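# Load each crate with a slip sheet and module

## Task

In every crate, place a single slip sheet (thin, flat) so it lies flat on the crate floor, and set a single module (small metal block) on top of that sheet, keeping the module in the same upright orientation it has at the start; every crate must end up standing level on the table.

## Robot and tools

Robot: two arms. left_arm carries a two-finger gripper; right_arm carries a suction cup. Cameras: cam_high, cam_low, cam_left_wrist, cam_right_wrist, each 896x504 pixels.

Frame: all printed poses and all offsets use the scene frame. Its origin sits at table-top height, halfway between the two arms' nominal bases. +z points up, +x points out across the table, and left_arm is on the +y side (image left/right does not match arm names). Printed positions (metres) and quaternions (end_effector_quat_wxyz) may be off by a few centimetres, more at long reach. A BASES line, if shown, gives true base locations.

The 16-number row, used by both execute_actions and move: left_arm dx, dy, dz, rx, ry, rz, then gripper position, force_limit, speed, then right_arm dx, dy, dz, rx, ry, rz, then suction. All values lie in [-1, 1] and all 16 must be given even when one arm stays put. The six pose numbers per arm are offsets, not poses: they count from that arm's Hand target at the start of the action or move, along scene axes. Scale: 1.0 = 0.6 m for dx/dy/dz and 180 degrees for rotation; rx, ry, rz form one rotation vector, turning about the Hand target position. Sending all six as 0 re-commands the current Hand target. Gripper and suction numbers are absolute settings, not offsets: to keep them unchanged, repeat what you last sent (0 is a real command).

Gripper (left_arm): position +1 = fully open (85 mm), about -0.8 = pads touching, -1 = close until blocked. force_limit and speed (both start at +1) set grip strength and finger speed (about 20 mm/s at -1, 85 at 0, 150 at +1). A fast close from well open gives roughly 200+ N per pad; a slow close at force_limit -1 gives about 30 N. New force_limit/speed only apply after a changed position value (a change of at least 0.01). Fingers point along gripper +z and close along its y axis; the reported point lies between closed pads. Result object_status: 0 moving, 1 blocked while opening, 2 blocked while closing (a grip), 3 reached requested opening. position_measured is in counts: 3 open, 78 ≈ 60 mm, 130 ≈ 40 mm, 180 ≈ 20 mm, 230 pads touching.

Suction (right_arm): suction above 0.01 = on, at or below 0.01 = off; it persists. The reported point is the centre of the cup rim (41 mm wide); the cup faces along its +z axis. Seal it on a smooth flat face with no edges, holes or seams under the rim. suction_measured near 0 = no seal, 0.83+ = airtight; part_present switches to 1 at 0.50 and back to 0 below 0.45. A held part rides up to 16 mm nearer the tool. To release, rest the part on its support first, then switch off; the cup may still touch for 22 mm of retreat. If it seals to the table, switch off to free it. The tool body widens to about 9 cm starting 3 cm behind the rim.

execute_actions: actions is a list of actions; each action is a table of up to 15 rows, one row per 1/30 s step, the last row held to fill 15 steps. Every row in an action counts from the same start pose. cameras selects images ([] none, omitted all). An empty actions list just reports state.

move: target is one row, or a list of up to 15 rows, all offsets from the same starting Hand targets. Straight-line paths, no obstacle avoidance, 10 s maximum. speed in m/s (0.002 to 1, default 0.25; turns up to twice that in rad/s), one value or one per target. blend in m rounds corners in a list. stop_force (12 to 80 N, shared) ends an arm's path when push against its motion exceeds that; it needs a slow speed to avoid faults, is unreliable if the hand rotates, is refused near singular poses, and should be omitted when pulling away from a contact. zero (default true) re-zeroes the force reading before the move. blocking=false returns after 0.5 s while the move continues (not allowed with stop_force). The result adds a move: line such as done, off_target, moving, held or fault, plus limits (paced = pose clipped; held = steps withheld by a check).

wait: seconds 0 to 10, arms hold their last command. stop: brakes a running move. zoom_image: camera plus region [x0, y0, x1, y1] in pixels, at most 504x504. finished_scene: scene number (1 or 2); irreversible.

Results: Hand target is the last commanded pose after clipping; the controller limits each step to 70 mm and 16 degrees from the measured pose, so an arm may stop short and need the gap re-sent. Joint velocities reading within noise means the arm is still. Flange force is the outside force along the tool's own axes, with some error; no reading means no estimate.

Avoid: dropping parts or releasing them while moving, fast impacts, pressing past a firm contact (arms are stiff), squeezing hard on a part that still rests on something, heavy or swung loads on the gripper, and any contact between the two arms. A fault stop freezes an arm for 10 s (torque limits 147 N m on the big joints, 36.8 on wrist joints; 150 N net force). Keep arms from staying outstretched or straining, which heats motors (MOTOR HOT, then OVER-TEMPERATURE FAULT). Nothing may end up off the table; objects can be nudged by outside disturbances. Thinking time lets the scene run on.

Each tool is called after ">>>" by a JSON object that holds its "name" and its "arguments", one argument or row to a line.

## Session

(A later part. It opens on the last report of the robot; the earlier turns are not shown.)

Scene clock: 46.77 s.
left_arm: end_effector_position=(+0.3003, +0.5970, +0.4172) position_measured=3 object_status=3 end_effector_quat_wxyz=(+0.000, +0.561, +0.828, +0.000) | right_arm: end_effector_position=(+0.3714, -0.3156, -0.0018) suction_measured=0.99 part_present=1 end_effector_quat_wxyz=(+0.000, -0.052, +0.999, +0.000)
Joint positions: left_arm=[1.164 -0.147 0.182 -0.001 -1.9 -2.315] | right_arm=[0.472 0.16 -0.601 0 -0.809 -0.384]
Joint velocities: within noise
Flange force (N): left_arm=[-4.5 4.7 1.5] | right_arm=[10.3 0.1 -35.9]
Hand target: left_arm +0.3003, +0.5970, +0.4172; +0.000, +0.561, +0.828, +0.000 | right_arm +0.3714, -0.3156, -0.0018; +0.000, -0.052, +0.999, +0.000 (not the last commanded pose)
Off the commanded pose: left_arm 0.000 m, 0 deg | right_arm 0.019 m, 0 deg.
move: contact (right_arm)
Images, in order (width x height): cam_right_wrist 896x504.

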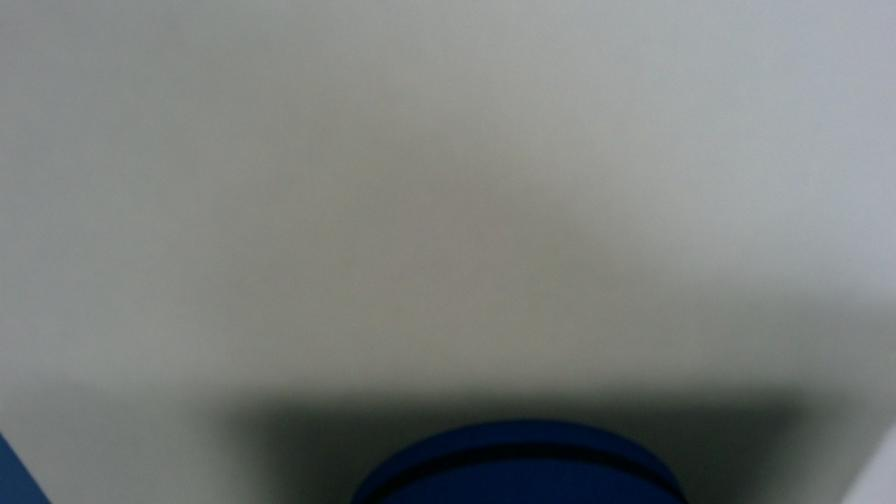

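>>> {"name": "move", "arguments": {
  "target": [
    [0,0,0,0,0,0,1,1,1,0,0,0.05,0,0,0,1],
    [0,0,0,0,0,0,1,1,1,0,0,0.195,0,0,0,1],
    [0,0,0,0,0,0,1,1,1,0.0485,0.4565,0.195,0,0,-0.0411,1],
    [0,0,0,0,0,0,1,1,1,0.0485,0.4565,0.07,0,0,-0.0411,1]
  ],
  "speed": [0.06,0.15,0.3,0.15],
  "blend": [0.01,0.02,0.02,0],
  "cameras": ["cam_right_wrist","cam_high"]
}}

Scene clock: 50.30 s.
left_arm: end_effector_position=(+0.3003, +0.5970, +0.4172) position_measured=3 object_status=3 end_effector_quat_wxyz=(+0.000, +0.561, +0.828, +0.000) | right_arm: end_effector_position=(+0.4005, -0.0417, +0.0403) suction_measured=0.99 part_present=1 end_effector_quat_wxyz=(+0.000, +0.012, +1.000, +0.000)
Joint positions: left_arm=[1.164 -0.147 0.182 -0.001 -1.9 -2.315] | right_arm=[0.898 0.399 -0.159 0 -1.013 -0.939]
Joint velocities: within noise
Flange force (N): left_arm=[-4.0 4.4 0.8] | right_arm=[2.5 -3.2 -2.3]
Hand target: left_arm +0.3003, +0.5970, +0.4172; +0.000, +0.561, +0.828, +0.000 | right_arm +0.4005, -0.0417, +0.0402; +0.000, +0.012, +1.000, +0.000
Off the commanded pose: left_arm 0.000 m, 0 deg | right_arm 0.000 m, 0 deg.
move: done
Images, in order (width x height): cam_high 896x504, cam_right_wrist 896x504.

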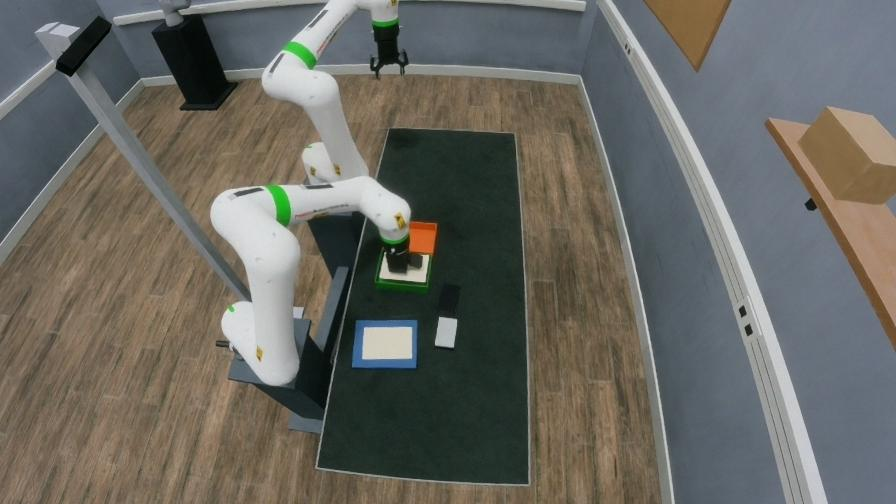

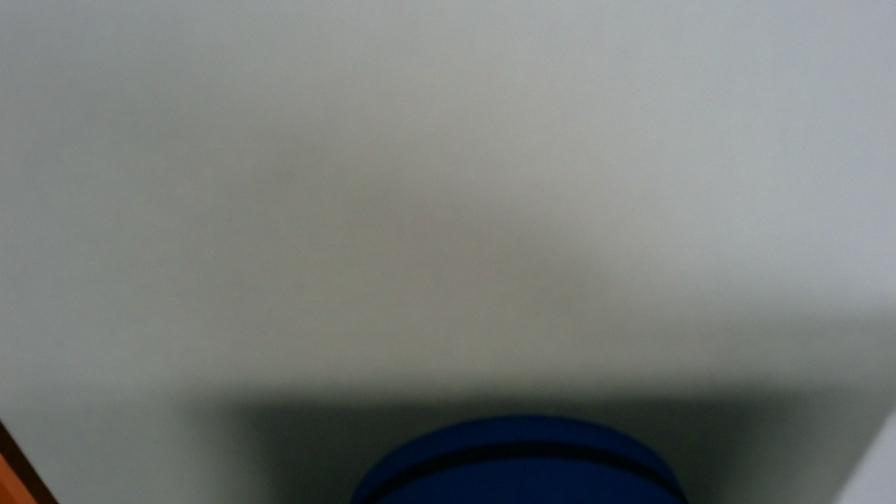

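Place it, then go to view the second sheet.

>>> {"name": "move", "arguments": {
  "target": [0,0,0,0,0,0,1,1,1,0,0,-0.1,0,0,0,1],
  "speed": 0.025,
  "stop_force": 12,
  "cameras": []
}}

>>> {"name": "execute_actions", "arguments": {
  "actions": [
    [[0,0,0,0,0,0,1,1,1,0,0,0,0,0,0,0]]
  ],
  "cameras": ["cam_right_wrist"]
}}

Scene clock: 53.37 s.
left_arm: end_effector_position=(+0.3003, +0.5970, +0.4172) position_measured=3 object_status=3 end_effector_quat_wxyz=(+0.000, +0.561, +0.828, +0.000) | right_arm: end_effector_position=(+0.4006, -0.0416, -0.0102) suction_measured=0.99 part_present=1 end_effector_quat_wxyz=(+0.000, +0.012, +1.000, +0.000)
Joint positions: left_arm=[1.164 -0.147 0.182 -0.001 -1.9 -2.315] | right_arm=[0.898 0.471 -0.195 0 -0.904 -0.939]
Joint velocities: within noise
Flange force (N): left_arm=[-5.1 4.4 2.0] | right_arm=[6.3 -6.2 -39.6]
Hand target: left_arm +0.3003, +0.5970, +0.4172; +0.000, +0.561, +0.828, +0.000 | right_arm +0.4006, -0.0416, -0.0102; +0.000, +0.012, +1.000, +0.000 (not the last commanded pose)
Off the commanded pose: left_arm 0.000 m, 0 deg | right_arm 0.010 m, 0 deg.
move: contact (right_arm)
No camera images: "cameras" was empty.

Scene clock: 54.07 s.
left_arm: end_effector_position=(+0.3003, +0.5970, +0.4172) position_measured=3 object_status=3 end_effector_quat_wxyz=(+0.000, +0.561, +0.828, +0.000) | right_arm: end_effector_position=(+0.4006, -0.0416, -0.0102) suction_measured=0.00 part_present=0 end_effector_quat_wxyz=(+0.000, +0.012, +1.000, +0.000)
Joint positions: left_arm=[1.164 -0.147 0.182 -0.001 -1.9 -2.315] | right_arm=[0.898 0.471 -0.195 0 -0.904 -0.939]
Joint velocities: within noise
Flange force (N): left_arm=[-3.6 3.8 1.2] | right_arm=[10.2 -7.3 -71.0]
Hand target: left_arm +0.3003, +0.5970, +0.4172; +0.000, +0.561, +0.828, +0.000 | right_arm +0.4006, -0.0416, -0.0102; +0.000, +0.012, +1.000, +0.000
Off the commanded pose: left_arm 0.000 m, 0 deg | right_arm 0.000 m, 0 deg.
Step readings (end_effector_position of left_arm | right_arm):
0: (+0.3003, +0.5970, +0.4172) | (+0.4006, -0.0416, -0.0102)
1: (+0.3003, +0.5970, +0.4172) | (+0.4006, -0.0416, -0.0102)
2: (+0.3003, +0.5970, +0.4172) | (+0.4006, -0.0416, -0.0102)
4: (+0.3003, +0.5970, +0.4172) | (+0.4007, -0.0416, -0.0101)
8: (+0.3003, +0.5970, +0.4172) | (+0.4007, -0.0416, -0.0101)
15: (+0.3003, +0.5970, +0.4172) | (+0.4006, -0.0416, -0.0101)
Images, in order (width x height): cam_right_wrist 896x504.

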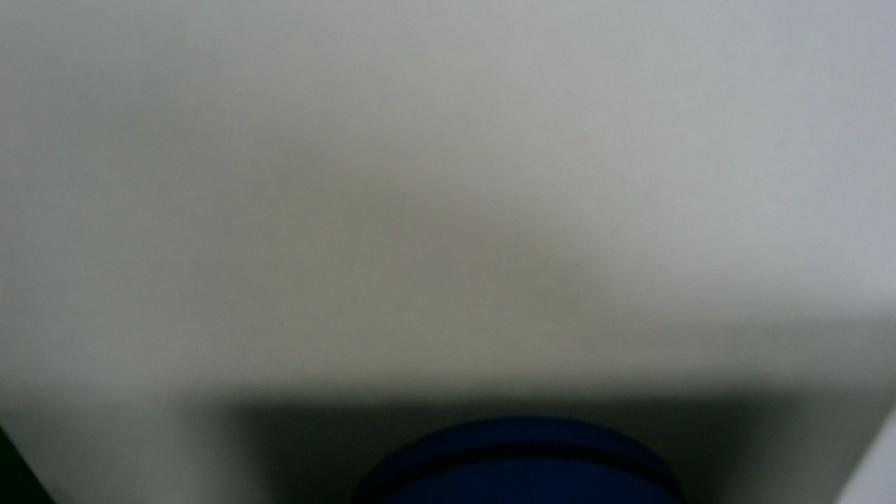

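>>> {"name": "move", "arguments": {
  "target": [
    [0,0,0,0,0,0,1,1,1,0,0,0.0667,0,0,0,0],
    [0,0,0,0,0,0,1,1,1,0,0,0.35,0,0,0,0]
  ],
  "speed": [0.06,0.35],
  "blend": [0.01,0],
  "cameras": ["cam_right_wrist"]
}}

>>> {"name": "move", "arguments": {
  "target": [0,0,0,0,0,0,1,1,1,-0.0487,-0.4567,0,0,0,0.0411,0],
  "speed": 0.45,
  "cameras": ["cam_right_wrist"]
}}

Scene clock: 56.17 s.
left_arm: end_effector_position=(+0.3003, +0.5970, +0.4172) position_measured=3 object_status=3 end_effector_quat_wxyz=(+0.000, +0.561, +0.828, +0.000) | right_arm: end_effector_position=(+0.4006, -0.0416, +0.1998) suction_measured=0.00 part_present=0 end_effector_quat_wxyz=(+0.000, +0.012, +1.000, +0.000)
Joint positions: left_arm=[1.164 -0.147 0.182 -0.001 -1.9 -2.315] | right_arm=[0.898 0.254 0.05 0 -1.366 -0.939]
Joint velocities: within noise
Flange force (N): left_arm=[-4.4 4.0 1.5] | right_arm=[2.8 -3.3 -1.3]
Hand target: left_arm +0.3003, +0.5970, +0.4172; +0.000, +0.561, +0.828, +0.000 | right_arm +0.4006, -0.0416, +0.1998; +0.000, +0.012, +1.000, +0.000
Off the commanded pose: left_arm 0.000 m, 0 deg | right_arm 0.000 m, 0 deg.
move: done
Images, in order (width x height): cam_right_wrist 896x504.

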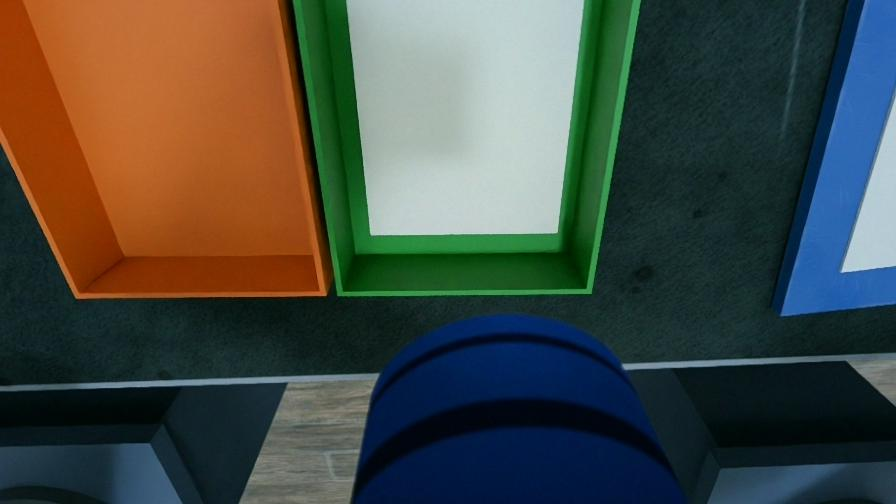

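Scene clock: 57.57 s.
left_arm: end_effector_position=(+0.3003, +0.5970, +0.4172) position_measured=3 object_status=3 end_effector_quat_wxyz=(+0.000, +0.561, +0.828, +0.000) | right_arm: end_effector_position=(+0.3714, -0.3156, +0.1998) suction_measured=0.00 part_present=0 end_effector_quat_wxyz=(+0.000, -0.052, +0.999, +0.000)
Joint positions: left_arm=[1.164 -0.147 0.182 -0.001 -1.9 -2.315] | right_arm=[0.472 -0.103 -0.333 0 -1.34 -0.384]
Joint velocities: within noise
Flange force (N): left_arm=[-4.0 3.6 1.9] | right_arm=[1.6 -2.0 -1.7]
Hand target: left_arm +0.3003, +0.5970, +0.4172; +0.000, +0.561, +0.828, +0.000 | right_arm +0.3714, -0.3157, +0.1998; +0.000, -0.052, +0.999, +0.000
Off the commanded pose: left_arm 0.000 m, 0 deg | right_arm 0.000 m, 0 deg.
move: done; limits=paced
Images, in order (width x height): cam_right_wrist 896x504.

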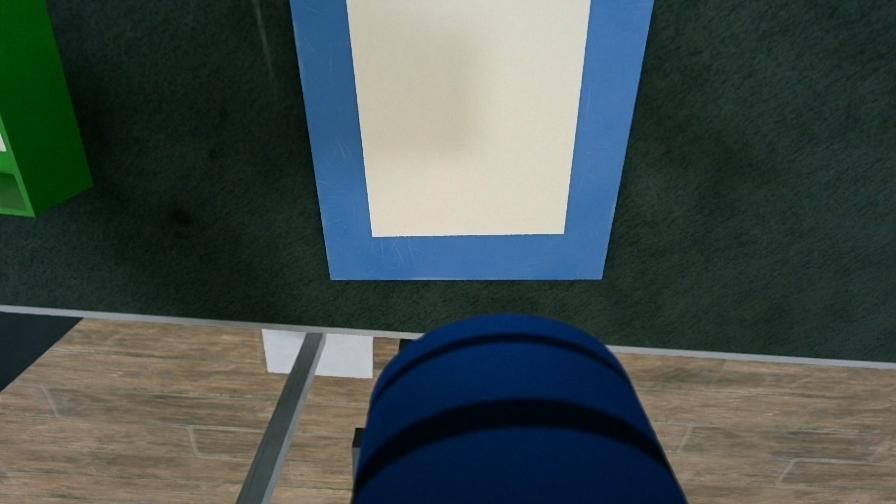

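>>> {"name": "move", "arguments": {
  "target": [0,0,0,0,0,0,1,1,1,0.0078,-0.0012,-0.3195,0,0,0,0],
  "speed": 0.22,
  "cameras": []
}}

>>> {"name": "move", "arguments": {
  "target": [0,0,0,0,0,0,1,1,1,0,0,-0.05,0,0,0,1],
  "speed": 0.015,
  "stop_force": 12,
  "cameras": []
}}

Scene clock: 59.80 s.
left_arm: end_effector_position=(+0.3003, +0.5970, +0.4172) position_measured=3 object_status=3 end_effector_quat_wxyz=(+0.000, +0.561, +0.828, +0.000) | right_arm: end_effector_position=(+0.3760, -0.3164, +0.0081) suction_measured=0.00 part_present=0 end_effector_quat_wxyz=(+0.000, -0.052, +0.999, +0.000)
Joint positions: left_arm=[1.164 -0.147 0.182 -0.001 -1.9 -2.315] | right_arm=[0.464 0.15 -0.582 0 -0.839 -0.377]
Joint velocities: within noise
Flange force (N): left_arm=[-4.7 4.0 2.1] | right_arm=[0.4 -1.1 -4.4]
Hand target: left_arm +0.3003, +0.5970, +0.4172; +0.000, +0.561, +0.828, +0.000 | right_arm +0.3761, -0.3164, +0.0081; +0.000, -0.052, +0.999, +0.000
Off the commanded pose: left_arm 0.000 m, 0 deg | right_arm 0.000 m, 0 deg.
move: done
No camera images: "cameras" was empty.

Scene clock: 61.27 s.
left_arm: end_effector_position=(+0.3003, +0.5970, +0.4172) position_measured=3 object_status=3 end_effector_quat_wxyz=(+0.000, +0.561, +0.828, +0.000) | right_arm: end_effector_position=(+0.3761, -0.3164, -0.0044) suction_measured=0.99 part_present=1 end_effector_quat_wxyz=(+0.000, -0.052, +0.999, +0.000)
Joint positions: left_arm=[1.164 -0.147 0.182 -0.001 -1.9 -2.315] | right_arm=[0.464 0.175 -0.591 0 -0.804 -0.377]
Joint velocities: within noise
Flange force (N): left_arm=[-4.4 3.1 1.9] | right_arm=[8.9 -0.6 -33.4]
Hand target: left_arm +0.3003, +0.5970, +0.4172; +0.000, +0.561, +0.828, +0.000 | right_arm +0.3761, -0.3164, -0.0044; +0.000, -0.052, +0.999, +0.000 (not the last commanded pose)
Off the commanded pose: left_arm 0.000 m, 0 deg | right_arm 0.017 m, 0 deg.
move: contact (right_arm)
No camera images: "cameras" was empty.

>>> {"name": "move", "arguments": {
  "target": [
    [0,0,0,0,0,0,1,1,1,0,0,0.05,0,0,0,1],
    [0,0,0,0,0,0,1,1,1,0,0,0.19,0,0,0,1],
    [0,0,0,0,0,0,1,1,1,0.0435,0.6998,0.19,0,0,-0.0433,1],
    [0,0,0,0,0,0,1,1,1,0.0435,0.6998,0.034,0,0,-0.0433,1]
  ],
  "speed": [0.06,0.15,0.32,0.13],
  "blend": [0.01,0.02,0.02,0],
  "cameras": ["cam_high"]
}}

>>> {"name": "move", "arguments": {
  "target": [0,0,0,0,0,0,1,1,1,0,0,-0.08,0,0,0,1],
  "speed": 0.022,
  "stop_force": 12,
  "cameras": []
}}

>>> {"name": "execute_actions", "arguments": {
  "actions": [
    [[0,0,0,0,0,0,1,1,1,0,0,0,0,0,0,0]]
  ],
  "cameras": []
}}

>>> {"name": "move", "arguments": {
  "target": [
    [0,0,0,0,0,0,1,1,1,0,0,0.0667,0,0,0,0],
    [0,0,0,0,0,0,1,1,1,0.01,-0.03,0.35,0,0,0,0]
  ],
  "speed": [0.06,0.35],
  "blend": [0.01,0],
  "cameras": ["cam_right_wrist"]
}}

Scene clock: 69.27 s.
left_arm: end_effector_position=(+0.3003, +0.5970, +0.4172) position_measured=3 object_status=3 end_effector_quat_wxyz=(+0.000, +0.561, +0.828, +0.000) | right_arm: end_effector_position=(+0.4022, +0.1035, +0.0160) suction_measured=0.99 part_present=1 end_effector_quat_wxyz=(+0.000, +0.015, +1.000, +0.000)
Joint positions: left_arm=[1.164 -0.147 0.182 -0.001 -1.9 -2.315] | right_arm=[1.035 0.649 0.164 0 -1.085 -1.084]
Joint velocities: within noise
Flange force (N): left_arm=[-4.0 3.8 2.1] | right_arm=[2.0 -3.3 -3.3]
Hand target: left_arm +0.3003, +0.5970, +0.4172; +0.000, +0.561, +0.828, +0.000 | right_arm +0.4022, +0.1035, +0.0160; +0.000, +0.016, +1.000, +0.000
Off the commanded pose: left_arm 0.000 m, 0 deg | right_arm 0.000 m, 0 deg.
move: done
Images, in order (width x height): cam_high 896x504.

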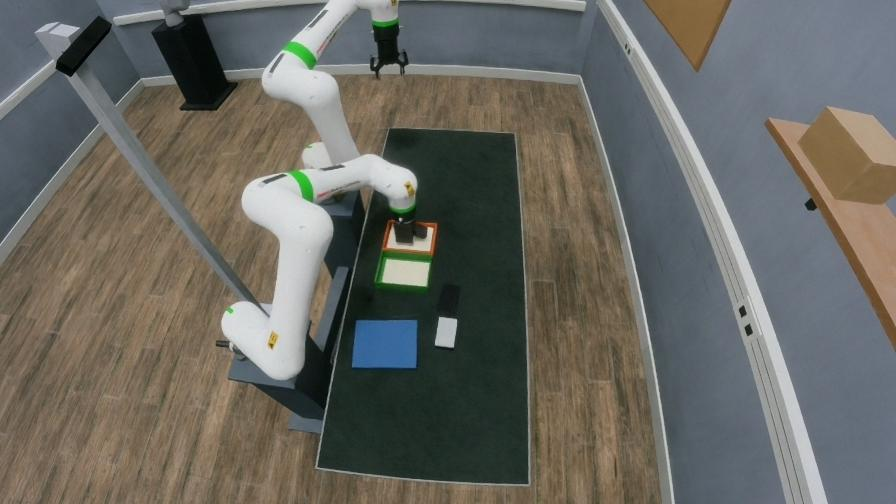

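Scene clock: 71.07 s.
left_arm: end_effector_position=(+0.3003, +0.5970, +0.4172) position_measured=3 object_status=3 end_effector_quat_wxyz=(+0.000, +0.561, +0.828, +0.000) | right_arm: end_effector_position=(+0.4023, +0.1036, -0.0101) suction_measured=0.99 part_present=1 end_effector_quat_wxyz=(+0.000, +0.015, +1.000, +0.000)
Joint positions: left_arm=[1.164 -0.147 0.182 -0.001 -1.9 -2.315] | right_arm=[1.035 0.681 0.147 0 -1.036 -1.084]
Joint velocities: within noise
Flange force (N): left_arm=[-3.8 4.7 1.0] | right_arm=[5.5 -5.7 -30.5]
Hand target: left_arm +0.3003, +0.5970, +0.4172; +0.000, +0.561, +0.828, +0.000 | right_arm +0.4023, +0.1036, -0.0101; +0.000, +0.016, +1.000, +0.000 (not the last commanded pose)
Off the commanded pose: left_arm 0.000 m, 0 deg | right_arm 0.022 m, 0 deg.
move: contact (right_arm)
No camera images: "cameras" was empty.

Scene clock: 71.77 s.
left_arm: end_effector_position=(+0.3003, +0.5970, +0.4172) position_measured=3 object_status=3 end_effector_quat_wxyz=(+0.000, +0.561, +0.828, +0.000) | right_arm: end_effector_position=(+0.4023, +0.1036, -0.0101) suction_measured=0.00 part_present=0 end_effector_quat_wxyz=(+0.000, +0.015, +1.000, +0.000)
Joint positions: left_arm=[1.164 -0.147 0.182 -0.001 -1.9 -2.315] | right_arm=[1.035 0.681 0.147 0 -1.036 -1.084]
Joint velocities: within noise
Flange force (N): left_arm=[-3.3 4.6 1.4] | right_arm=[11.2 -9.7 -64.5]
Hand target: left_arm +0.3003, +0.5970, +0.4172; +0.000, +0.561, +0.828, +0.000 | right_arm +0.4023, +0.1036, -0.0101; +0.000, +0.016, +1.000, +0.000
Off the commanded pose: left_arm 0.000 m, 0 deg | right_arm 0.000 m, 0 deg.
Step readings (end_effector_position of left_arm | right_arm):
0: (+0.3003, +0.5970, +0.4172) | (+0.4023, +0.1036, -0.0101)
1: (+0.3003, +0.5970, +0.4172) | (+0.4023, +0.1036, -0.0101)
2: (+0.3003, +0.5970, +0.4172) | (+0.4023, +0.1037, -0.0101)
4: (+0.3003, +0.5970, +0.4172) | (+0.4023, +0.1037, -0.0100)
8: (+0.3003, +0.5970, +0.4172) | (+0.4023, +0.1037, -0.0100)
15: (+0.3003, +0.5970, +0.4172) | (+0.4023, +0.1036, -0.0101)
No camera images: "cameras" was empty.

Scene clock: 73.53 s.
left_arm: end_effector_position=(+0.3003, +0.5970, +0.4172) position_measured=3 object_status=3 end_effector_quat_wxyz=(+0.000, +0.561, +0.828, +0.000) | right_arm: end_effector_position=(+0.4083, +0.0856, +0.1998) suction_measured=0.00 part_present=0 end_effector_quat_wxyz=(+0.000, +0.015, +1.000, +0.000)
Joint positions: left_arm=[1.164 -0.147 0.182 -0.001 -1.9 -2.315] | right_arm=[1.012 0.487 0.365 0 -1.447 -1.061]
Joint velocities: within noise
Flange force (N): left_arm=[-3.5 3.9 1.4] | right_arm=[0.3 -1.2 -3.6]
Hand target: left_arm +0.3003, +0.5970, +0.4172; +0.000, +0.561, +0.828, +0.000 | right_arm +0.4083, +0.0856, +0.1999; +0.000, +0.016, +1.000, +0.000
Off the commanded pose: left_arm 0.000 m, 0 deg | right_arm 0.000 m, 0 deg.
move: done
Images, in order (width x height): cam_right_wrist 896x504.

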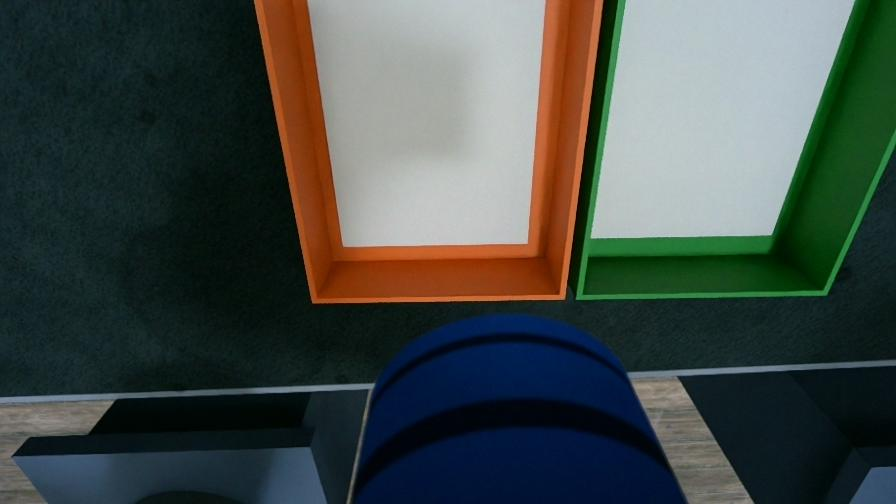

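>>> {"name": "move", "arguments": {
  "target": [
    [0,0,0,0,0,0,1,1,1,0.2862,-0.376,-0.183,0,0,0,0],
    [0,0,0,0,0,0,1,1,1,0.2862,-0.376,-0.2615,0,0,0,0]
  ],
  "speed": [0.4,0.2],
  "blend": [0.03,0],
  "cameras": ["cam_right_wrist"]
}}

Scene clock: 75.90 s.
left_arm: end_effector_position=(+0.3003, +0.5970, +0.4172) position_measured=3 object_status=3 end_effector_quat_wxyz=(+0.000, +0.561, +0.828, +0.000) | right_arm: end_effector_position=(+0.5800, -0.1400, +0.0430) suction_measured=0.00 part_present=0 end_effector_quat_wxyz=(+0.000, +0.015, +1.000, +0.000)
Joint positions: left_arm=[1.164 -0.147 0.182 -0.001 -1.9 -2.315] | right_arm=[0.561 0.632 0.206 0 -1.144 -0.609]
Joint velocities: within noise
Flange force (N): left_arm=[-3.2 3.6 2.0] | right_arm=[3.5 -2.5 -2.2]
Hand target: left_arm +0.3003, +0.5970, +0.4172; +0.000, +0.561, +0.828, +0.000 | right_arm +0.5800, -0.1400, +0.0430; +0.000, +0.016, +1.000, +0.000
Off the commanded pose: left_arm 0.000 m, 0 deg | right_arm 0.000 m, 0 deg.
move: done; blend cut to 0.0235 m at target 1; limits=paced
Images, in order (width x height): cam_right_wrist 896x504.

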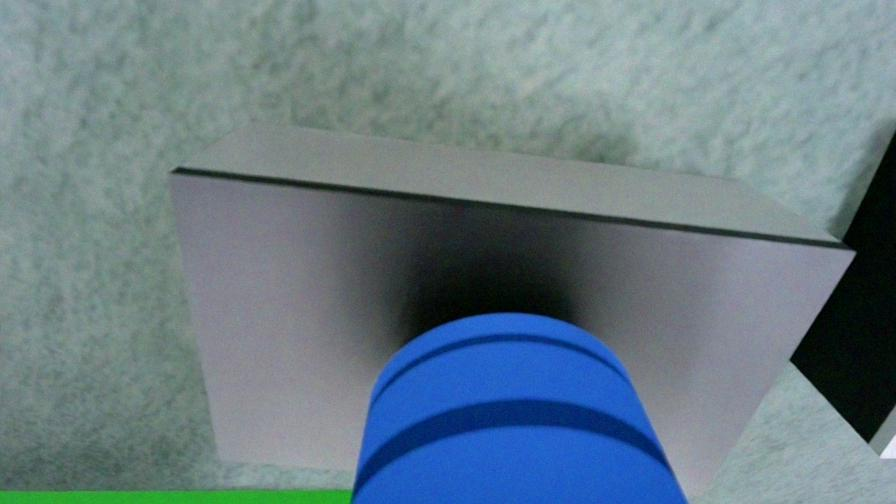

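>>> {"name": "move", "arguments": {
  "target": [0,0,0,0,0,0,1,1,1,0.001,0,-0.0667,0,0,0,1],
  "speed": 0.02,
  "stop_force": 15,
  "cameras": []
}}

>>> {"name": "move", "arguments": {
  "target": [
    [0,0,0,0,0,0,1,1,1,0,0,0.155,0,0,0,1],
    [0,0,0,0,0,0,1,1,1,-0.2713,0.4052,0.155,0,0,-0.4553,1],
    [0,0,0,0,0,0,1,1,1,-0.2713,0.4052,0.026,0,0,-0.4553,1]
  ],
  "speed": [0.12,0.5,0.15],
  "blend": [0.02,0.02,0],
  "cameras": ["cam_right_wrist"]
}}

Scene clock: 78.83 s.
left_arm: end_effector_position=(+0.3003, +0.5970, +0.4172) position_measured=3 object_status=3 end_effector_quat_wxyz=(+0.000, +0.561, +0.828, +0.000) | right_arm: end_effector_position=(+0.5805, -0.1400, +0.0163) suction_measured=1.00 part_present=1 end_effector_quat_wxyz=(+0.000, +0.015, +1.000, +0.000)
Joint positions: left_arm=[1.164 -0.147 0.182 -0.001 -1.9 -2.315] | right_arm=[0.561 0.662 0.186 0 -1.094 -0.609]
Joint velocities: within noise
Flange force (N): left_arm=[-4.1 3.3 1.7] | right_arm=[19.1 -3.8 -40.1]
Hand target: left_arm +0.3003, +0.5970, +0.4172; +0.000, +0.561, +0.828, +0.000 | right_arm +0.5805, -0.1400, +0.0163; +0.000, +0.015, +1.000, +0.000 (not the last commanded pose)
Off the commanded pose: left_arm 0.000 m, 0 deg | right_arm 0.013 m, 0 deg.
move: contact (right_arm)
No camera images: "cameras" was empty.

Scene clock: 82.17 s.
left_arm: end_effector_position=(+0.3003, +0.5970, +0.4172) position_measured=3 object_status=3 end_effector_quat_wxyz=(+0.000, +0.561, +0.828, +0.000) | right_arm: end_effector_position=(+0.4177, +0.1032, +0.0320) suction_measured=1.00 part_present=1 end_effector_quat_wxyz=(+0.001, +0.667, +0.745, +0.000)
Joint positions: left_arm=[1.164 -0.147 0.182 -0.001 -1.9 -2.315] | right_arm=[1.014 0.655 0.214 0.001 -1.13 -2.494]
Joint velocities: within noise
Flange force (N): left_arm=[-3.9 4.6 0.7] | right_arm=[-1.5 -0.8 -1.3]
Hand target: left_arm +0.3003, +0.5970, +0.4172; +0.000, +0.561, +0.828, +0.000 | right_arm +0.4177, +0.1032, +0.0319; +0.001, +0.667, +0.745, +0.000
Off the commanded pose: left_arm 0.000 m, 0 deg | right_arm 0.000 m, 0 deg.
move: done
Images, in order (width x height): cam_right_wrist 896x504.

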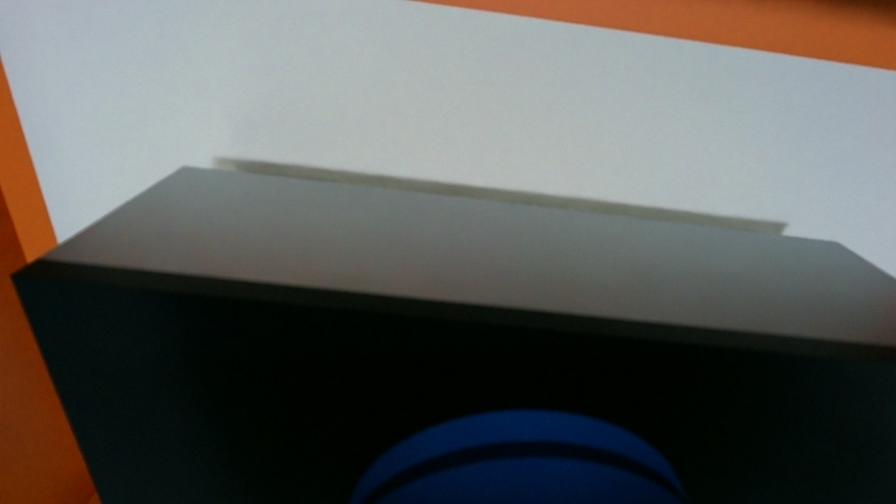

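Good. Set down, release, then go to the green module.

>>> {"name": "move", "arguments": {
  "target": [0,0,0,0,0,0,1,1,1,0,0,-0.0667,0,0,0,1],
  "speed": 0.015,
  "stop_force": 12,
  "cameras": []
}}

>>> {"name": "execute_actions", "arguments": {
  "actions": [
    [[0,0,0,0,0,0,1,1,1,0,0,0,0,0,0,0]]
  ],
  "cameras": ["cam_right_wrist"]
}}

Scene clock: 84.03 s.
left_arm: end_effector_position=(+0.3003, +0.5970, +0.4172) position_measured=3 object_status=3 end_effector_quat_wxyz=(+0.000, +0.561, +0.828, +0.000) | right_arm: end_effector_position=(+0.4178, +0.1033, +0.0213) suction_measured=1.00 part_present=1 end_effector_quat_wxyz=(+0.001, +0.667, +0.745, +0.000)
Joint positions: left_arm=[1.164 -0.147 0.182 -0.001 -1.9 -2.315] | right_arm=[1.014 0.666 0.206 0.002 -1.11 -2.494]
Joint velocities: within noise
Flange force (N): left_arm=[-4.6 3.2 1.9] | right_arm=[-5.0 -5.3 -29.6]
Hand target: left_arm +0.3003, +0.5970, +0.4172; +0.000, +0.561, +0.828, +0.000 | right_arm +0.4178, +0.1032, +0.0213; +0.001, +0.667, +0.745, +0.000 (not the last commanded pose)
Off the commanded pose: left_arm 0.000 m, 0 deg | right_arm 0.029 m, 0 deg.
move: contact (right_arm)
No camera images: "cameras" was empty.

Scene clock: 84.73 s.
left_arm: end_effector_position=(+0.3003, +0.5970, +0.4172) position_measured=3 object_status=3 end_effector_quat_wxyz=(+0.000, +0.561, +0.828, +0.000) | right_arm: end_effector_position=(+0.4178, +0.1033, +0.0213) suction_measured=0.00 part_present=0 end_effector_quat_wxyz=(+0.001, +0.667, +0.745, +0.000)
Joint positions: left_arm=[1.164 -0.147 0.182 -0.001 -1.9 -2.315] | right_arm=[1.014 0.666 0.206 0.002 -1.11 -2.494]
Joint velocities: within noise
Flange force (N): left_arm=[-3.6 4.2 1.5] | right_arm=[-6.2 -8.3 -45.7]
Hand target: left_arm +0.3003, +0.5970, +0.4172; +0.000, +0.561, +0.828, +0.000 | right_arm +0.4178, +0.1032, +0.0213; +0.001, +0.667, +0.745, +0.000
Off the commanded pose: left_arm 0.000 m, 0 deg | right_arm 0.000 m, 0 deg.
Step readings (end_effector_position of left_arm | right_arm):
0: (+0.3003, +0.5970, +0.4172) | (+0.4178, +0.1033, +0.0213)
1: (+0.3003, +0.5970, +0.4172) | (+0.4178, +0.1033, +0.0213)
2: (+0.3003, +0.5970, +0.4172) | (+0.4178, +0.1033, +0.0213)
4: (+0.3003, +0.5970, +0.4172) | (+0.4178, +0.1033, +0.0213)
8: (+0.3003, +0.5970, +0.4172) | (+0.4178, +0.1033, +0.0213)
15: (+0.3003, +0.5970, +0.4172) | (+0.4178, +0.1033, +0.0213)
Images, in order (width x height): cam_right_wrist 896x504.

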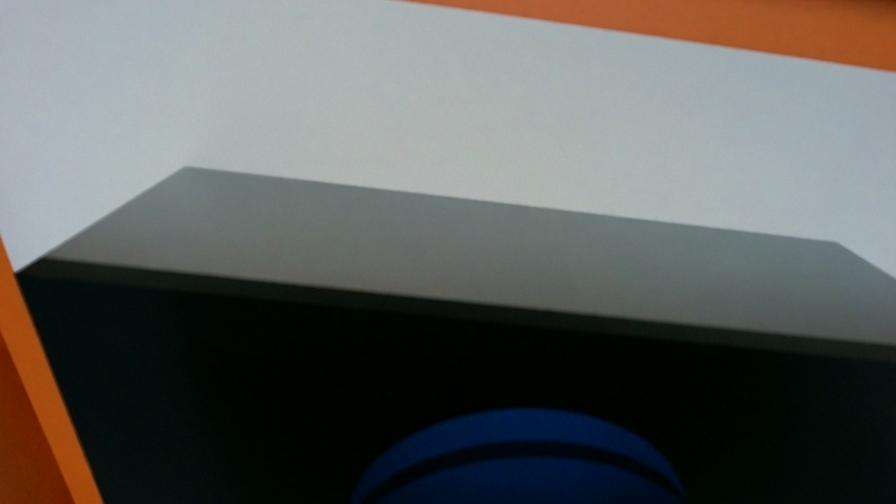

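>>> {"name": "move", "arguments": {
  "target": [
    [0,0,0,0,0,0,1,1,1,0,0,0.0667,0,0,0,0],
    [0,0,0,0,0,0,1,1,1,0.2703,-0.6222,0.148,0,0,0,0],
    [0,0,0,0,0,0,1,1,1,0.2703,-0.6222,0.0362,0,0,0,0]
  ],
  "speed": [0.06,0.45,0.2],
  "blend": [0.01,0.03,0],
  "cameras": ["cam_right_wrist"]
}}

Scene clock: 87.60 s.
left_arm: end_effector_position=(+0.3003, +0.5970, +0.4172) position_measured=3 object_status=3 end_effector_quat_wxyz=(+0.000, +0.561, +0.828, +0.000) | right_arm: end_effector_position=(+0.5799, -0.2701, +0.0431) suction_measured=0.00 part_present=0 end_effector_quat_wxyz=(+0.001, +0.667, +0.745, +0.000)
Joint positions: left_arm=[1.164 -0.147 0.182 -0.001 -1.9 -2.315] | right_arm=[0.374 0.551 0.077 0.001 -1.096 -1.854]
Joint velocities: within noise
Flange force (N): left_arm=[-4.1 2.9 1.9] | right_arm=[-0.5 -1.2 -2.6]
Hand target: left_arm +0.3003, +0.5970, +0.4172; +0.000, +0.561, +0.828, +0.000 | right_arm +0.5800, -0.2701, +0.0430; +0.001, +0.667, +0.745, +0.000
Off the commanded pose: left_arm 0.000 m, 0 deg | right_arm 0.000 m, 0 deg.
move: done; limits=paced
Images, in order (width x height): cam_right_wrist 896x504.

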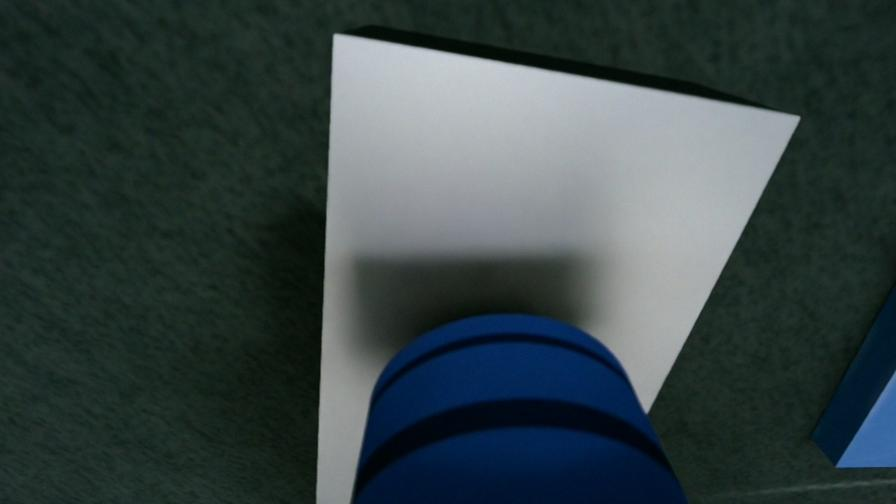

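>>> {"name": "move", "arguments": {
  "target": [0,0,0,0,0,0,1,1,1,0,0,-0.0667,0,0,0,1],
  "speed": 0.02,
  "stop_force": 15,
  "cameras": []
}}

>>> {"name": "move", "arguments": {
  "target": [
    [0,0,0,0,0,0,1,1,1,0,0,0.155,0,0,0,1],
    [0,0,0,0,0,0,1,1,1,-0.2755,0.3802,0.155,0,0,0.5117,1],
    [0,0,0,0,0,0,1,1,1,-0.2755,0.3802,0.026,0,0,0.5117,1]
  ],
  "speed": [0.12,0.5,0.15],
  "blend": [0.02,0.02,0],
  "cameras": ["cam_right_wrist"]
}}

Scene clock: 90.10 s.
left_arm: end_effector_position=(+0.3003, +0.5970, +0.4172) position_measured=3 object_status=3 end_effector_quat_wxyz=(+0.000, +0.561, +0.828, +0.000) | right_arm: end_effector_position=(+0.5800, -0.2701, +0.0162) suction_measured=1.00 part_present=1 end_effector_quat_wxyz=(+0.001, +0.667, +0.745, +0.000)
Joint positions: left_arm=[1.164 -0.147 0.182 -0.001 -1.9 -2.315] | right_arm=[0.374 0.583 0.056 0.001 -1.043 -1.854]
Joint velocities: within noise
Flange force (N): left_arm=[-3.0 3.7 1.4] | right_arm=[2.4 -18.8 -36.3]
Hand target: left_arm +0.3003, +0.5970, +0.4172; +0.000, +0.561, +0.828, +0.000 | right_arm +0.5800, -0.2701, +0.0162; +0.001, +0.667, +0.745, +0.000 (not the last commanded pose)
Off the commanded pose: left_arm 0.000 m, 0 deg | right_arm 0.013 m, 0 deg.
move: contact (right_arm)
No camera images: "cameras" was empty.

Scene clock: 93.60 s.
left_arm: end_effector_position=(+0.3003, +0.5970, +0.4172) position_measured=3 object_status=3 end_effector_quat_wxyz=(+0.000, +0.561, +0.828, +0.000) | right_arm: end_effector_position=(+0.4147, -0.0419, +0.0318) suction_measured=1.00 part_present=1 end_effector_quat_wxyz=(+0.000, -0.073, +0.997, +0.001)
Joint positions: left_arm=[1.164 -0.147 0.182 -0.001 -1.9 -2.315] | right_arm=[0.876 0.433 -0.132 -0.001 -1.004 -0.747]
Joint velocities: within noise
Flange force (N): left_arm=[-4.3 4.2 1.3] | right_arm=[-0.1 -1.0 -1.1]
Hand target: left_arm +0.3003, +0.5970, +0.4172; +0.000, +0.561, +0.828, +0.000 | right_arm +0.4147, -0.0420, +0.0318; +0.000, -0.073, +0.997, +0.001
Off the commanded pose: left_arm 0.000 m, 0 deg | right_arm 0.000 m, 0 deg.
move: done
Images, in order (width x height): cam_right_wrist 896x504.

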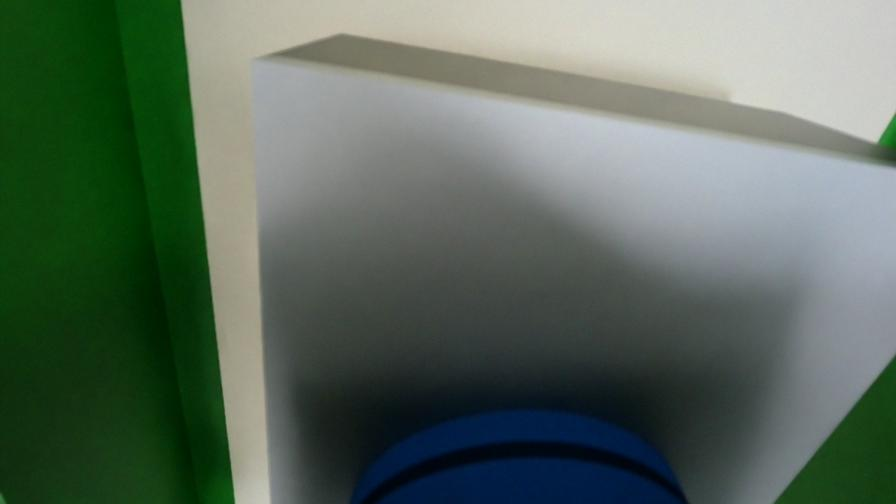

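>>> {"name": "move", "arguments": {
  "target": [0,0,0,0,0,0,1,1,1,0,0,-0.0667,0,0,0,1],
  "speed": 0.015,
  "stop_force": 12,
  "cameras": []
}}

>>> {"name": "execute_actions", "arguments": {
  "actions": [
    [[0,0,0,0,0,0,1,1,1,0,0,0,0,0,0,0]]
  ],
  "cameras": []
}}

>>> {"name": "move", "arguments": {
  "target": [
    [0,0,0,0,0,0,1,1,1,0,0,0.0667,0,0,0,0],
    [0,0,0,0,0,0,1,1,1,0.05,0.06,0.35,0,0,0,0]
  ],
  "speed": [0.06,0.4],
  "blend": [0.01,0],
  "cameras": ["cam_right_wrist","cam_high"]
}}

Scene clock: 95.20 s.
left_arm: end_effector_position=(+0.3003, +0.5970, +0.4172) position_measured=3 object_status=3 end_effector_quat_wxyz=(+0.000, +0.561, +0.828, +0.000) | right_arm: end_effector_position=(+0.4148, -0.0419, +0.0209) suction_measured=1.00 part_present=1 end_effector_quat_wxyz=(+0.000, -0.073, +0.997, +0.001)
Joint positions: left_arm=[1.164 -0.147 0.182 -0.001 -1.9 -2.315] | right_arm=[0.876 0.448 -0.141 -0.001 -0.981 -0.747]
Joint velocities: within noise
Flange force (N): left_arm=[-4.0 3.8 1.2] | right_arm=[5.7 -2.9 -29.1]
Hand target: left_arm +0.3003, +0.5970, +0.4172; +0.000, +0.561, +0.828, +0.000 | right_arm +0.4148, -0.0419, +0.0208; +0.000, -0.073, +0.997, +0.001 (not the last commanded pose)
Off the commanded pose: left_arm 0.000 m, 0 deg | right_arm 0.029 m, 0 deg.
move: contact (right_arm)
No camera images: "cameras" was empty.

Scene clock: 95.90 s.
left_arm: end_effector_position=(+0.3003, +0.5970, +0.4172) position_measured=3 object_status=3 end_effector_quat_wxyz=(+0.000, +0.561, +0.828, +0.000) | right_arm: end_effector_position=(+0.4148, -0.0419, +0.0209) suction_measured=0.00 part_present=0 end_effector_quat_wxyz=(+0.000, -0.073, +0.997, +0.001)
Joint positions: left_arm=[1.164 -0.147 0.182 -0.001 -1.9 -2.315] | right_arm=[0.876 0.448 -0.141 -0.001 -0.981 -0.747]
Joint velocities: within noise
Flange force (N): left_arm=[-3.9 3.5 1.4] | right_arm=[10.1 -4.3 -48.9]
Hand target: left_arm +0.3003, +0.5970, +0.4172; +0.000, +0.561, +0.828, +0.000 | right_arm +0.4148, -0.0419, +0.0208; +0.000, -0.073, +0.997, +0.001
Off the commanded pose: left_arm 0.000 m, 0 deg | right_arm 0.000 m, 0 deg.
Step readings (end_effector_position of left_arm | right_arm):
0: (+0.3003, +0.5970, +0.4172) | (+0.4148, -0.0419, +0.0209)
1: (+0.3003, +0.5970, +0.4172) | (+0.4148, -0.0419, +0.0209)
2: (+0.3003, +0.5970, +0.4172) | (+0.4148, -0.0419, +0.0209)
4: (+0.3003, +0.5970, +0.4172) | (+0.4148, -0.0419, +0.0209)
8: (+0.3003, +0.5970, +0.4172) | (+0.4148, -0.0419, +0.0209)
15: (+0.3003, +0.5970, +0.4172) | (+0.4148, -0.0419, +0.0209)
No camera images: "cameras" was empty.

Scene clock: 97.73 s.
left_arm: end_effector_position=(+0.3003, +0.5970, +0.4172) position_measured=3 object_status=3 end_effector_quat_wxyz=(+0.000, +0.561, +0.828, +0.000) | right_arm: end_effector_position=(+0.4447, -0.0059, +0.2308) suction_measured=0.00 part_present=0 end_effector_quat_wxyz=(+0.000, -0.073, +0.997, +0.001)
Joint positions: left_arm=[1.164 -0.147 0.182 -0.001 -1.9 -2.315] | right_arm=[0.875 0.385 0.294 0 -1.478 -0.746]
Joint velocities: within noise
Flange force (N): left_arm=[-2.7 4.7 0.7] | right_arm=[2.5 -2.4 -2.2]
Hand target: left_arm +0.3003, +0.5970, +0.4172; +0.000, +0.561, +0.828, +0.000 | right_arm +0.4448, -0.0059, +0.2308; +0.000, -0.073, +0.997, +0.001
Off the commanded pose: left_arm 0.000 m, 0 deg | right_arm 0.000 m, 0 deg.
move: done
Images, in order (width x height): cam_high 896x504, cam_right_wrist 896x504.

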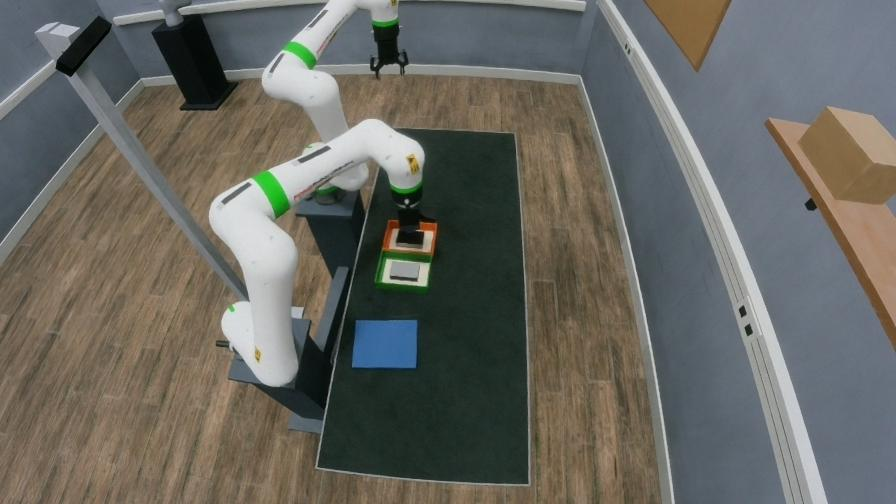

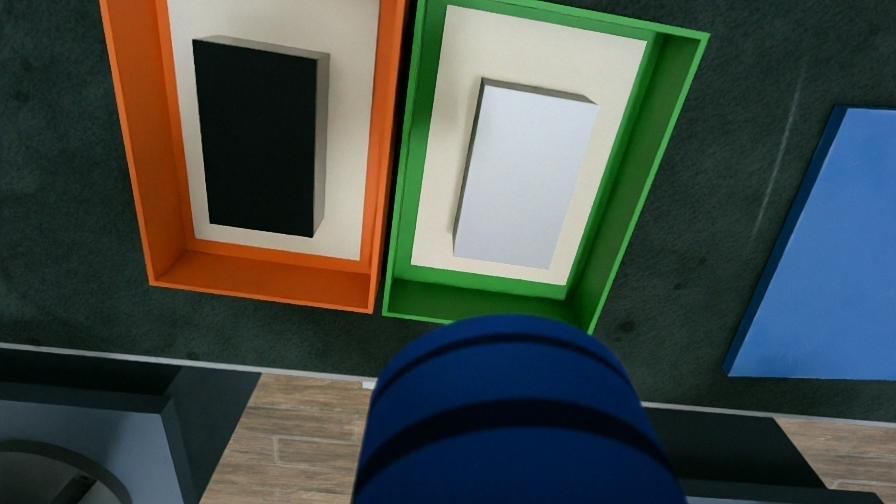

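>>> {"name": "finished_scene", "arguments": {
  "scene": 2
}}

The scene is finished: the task was done.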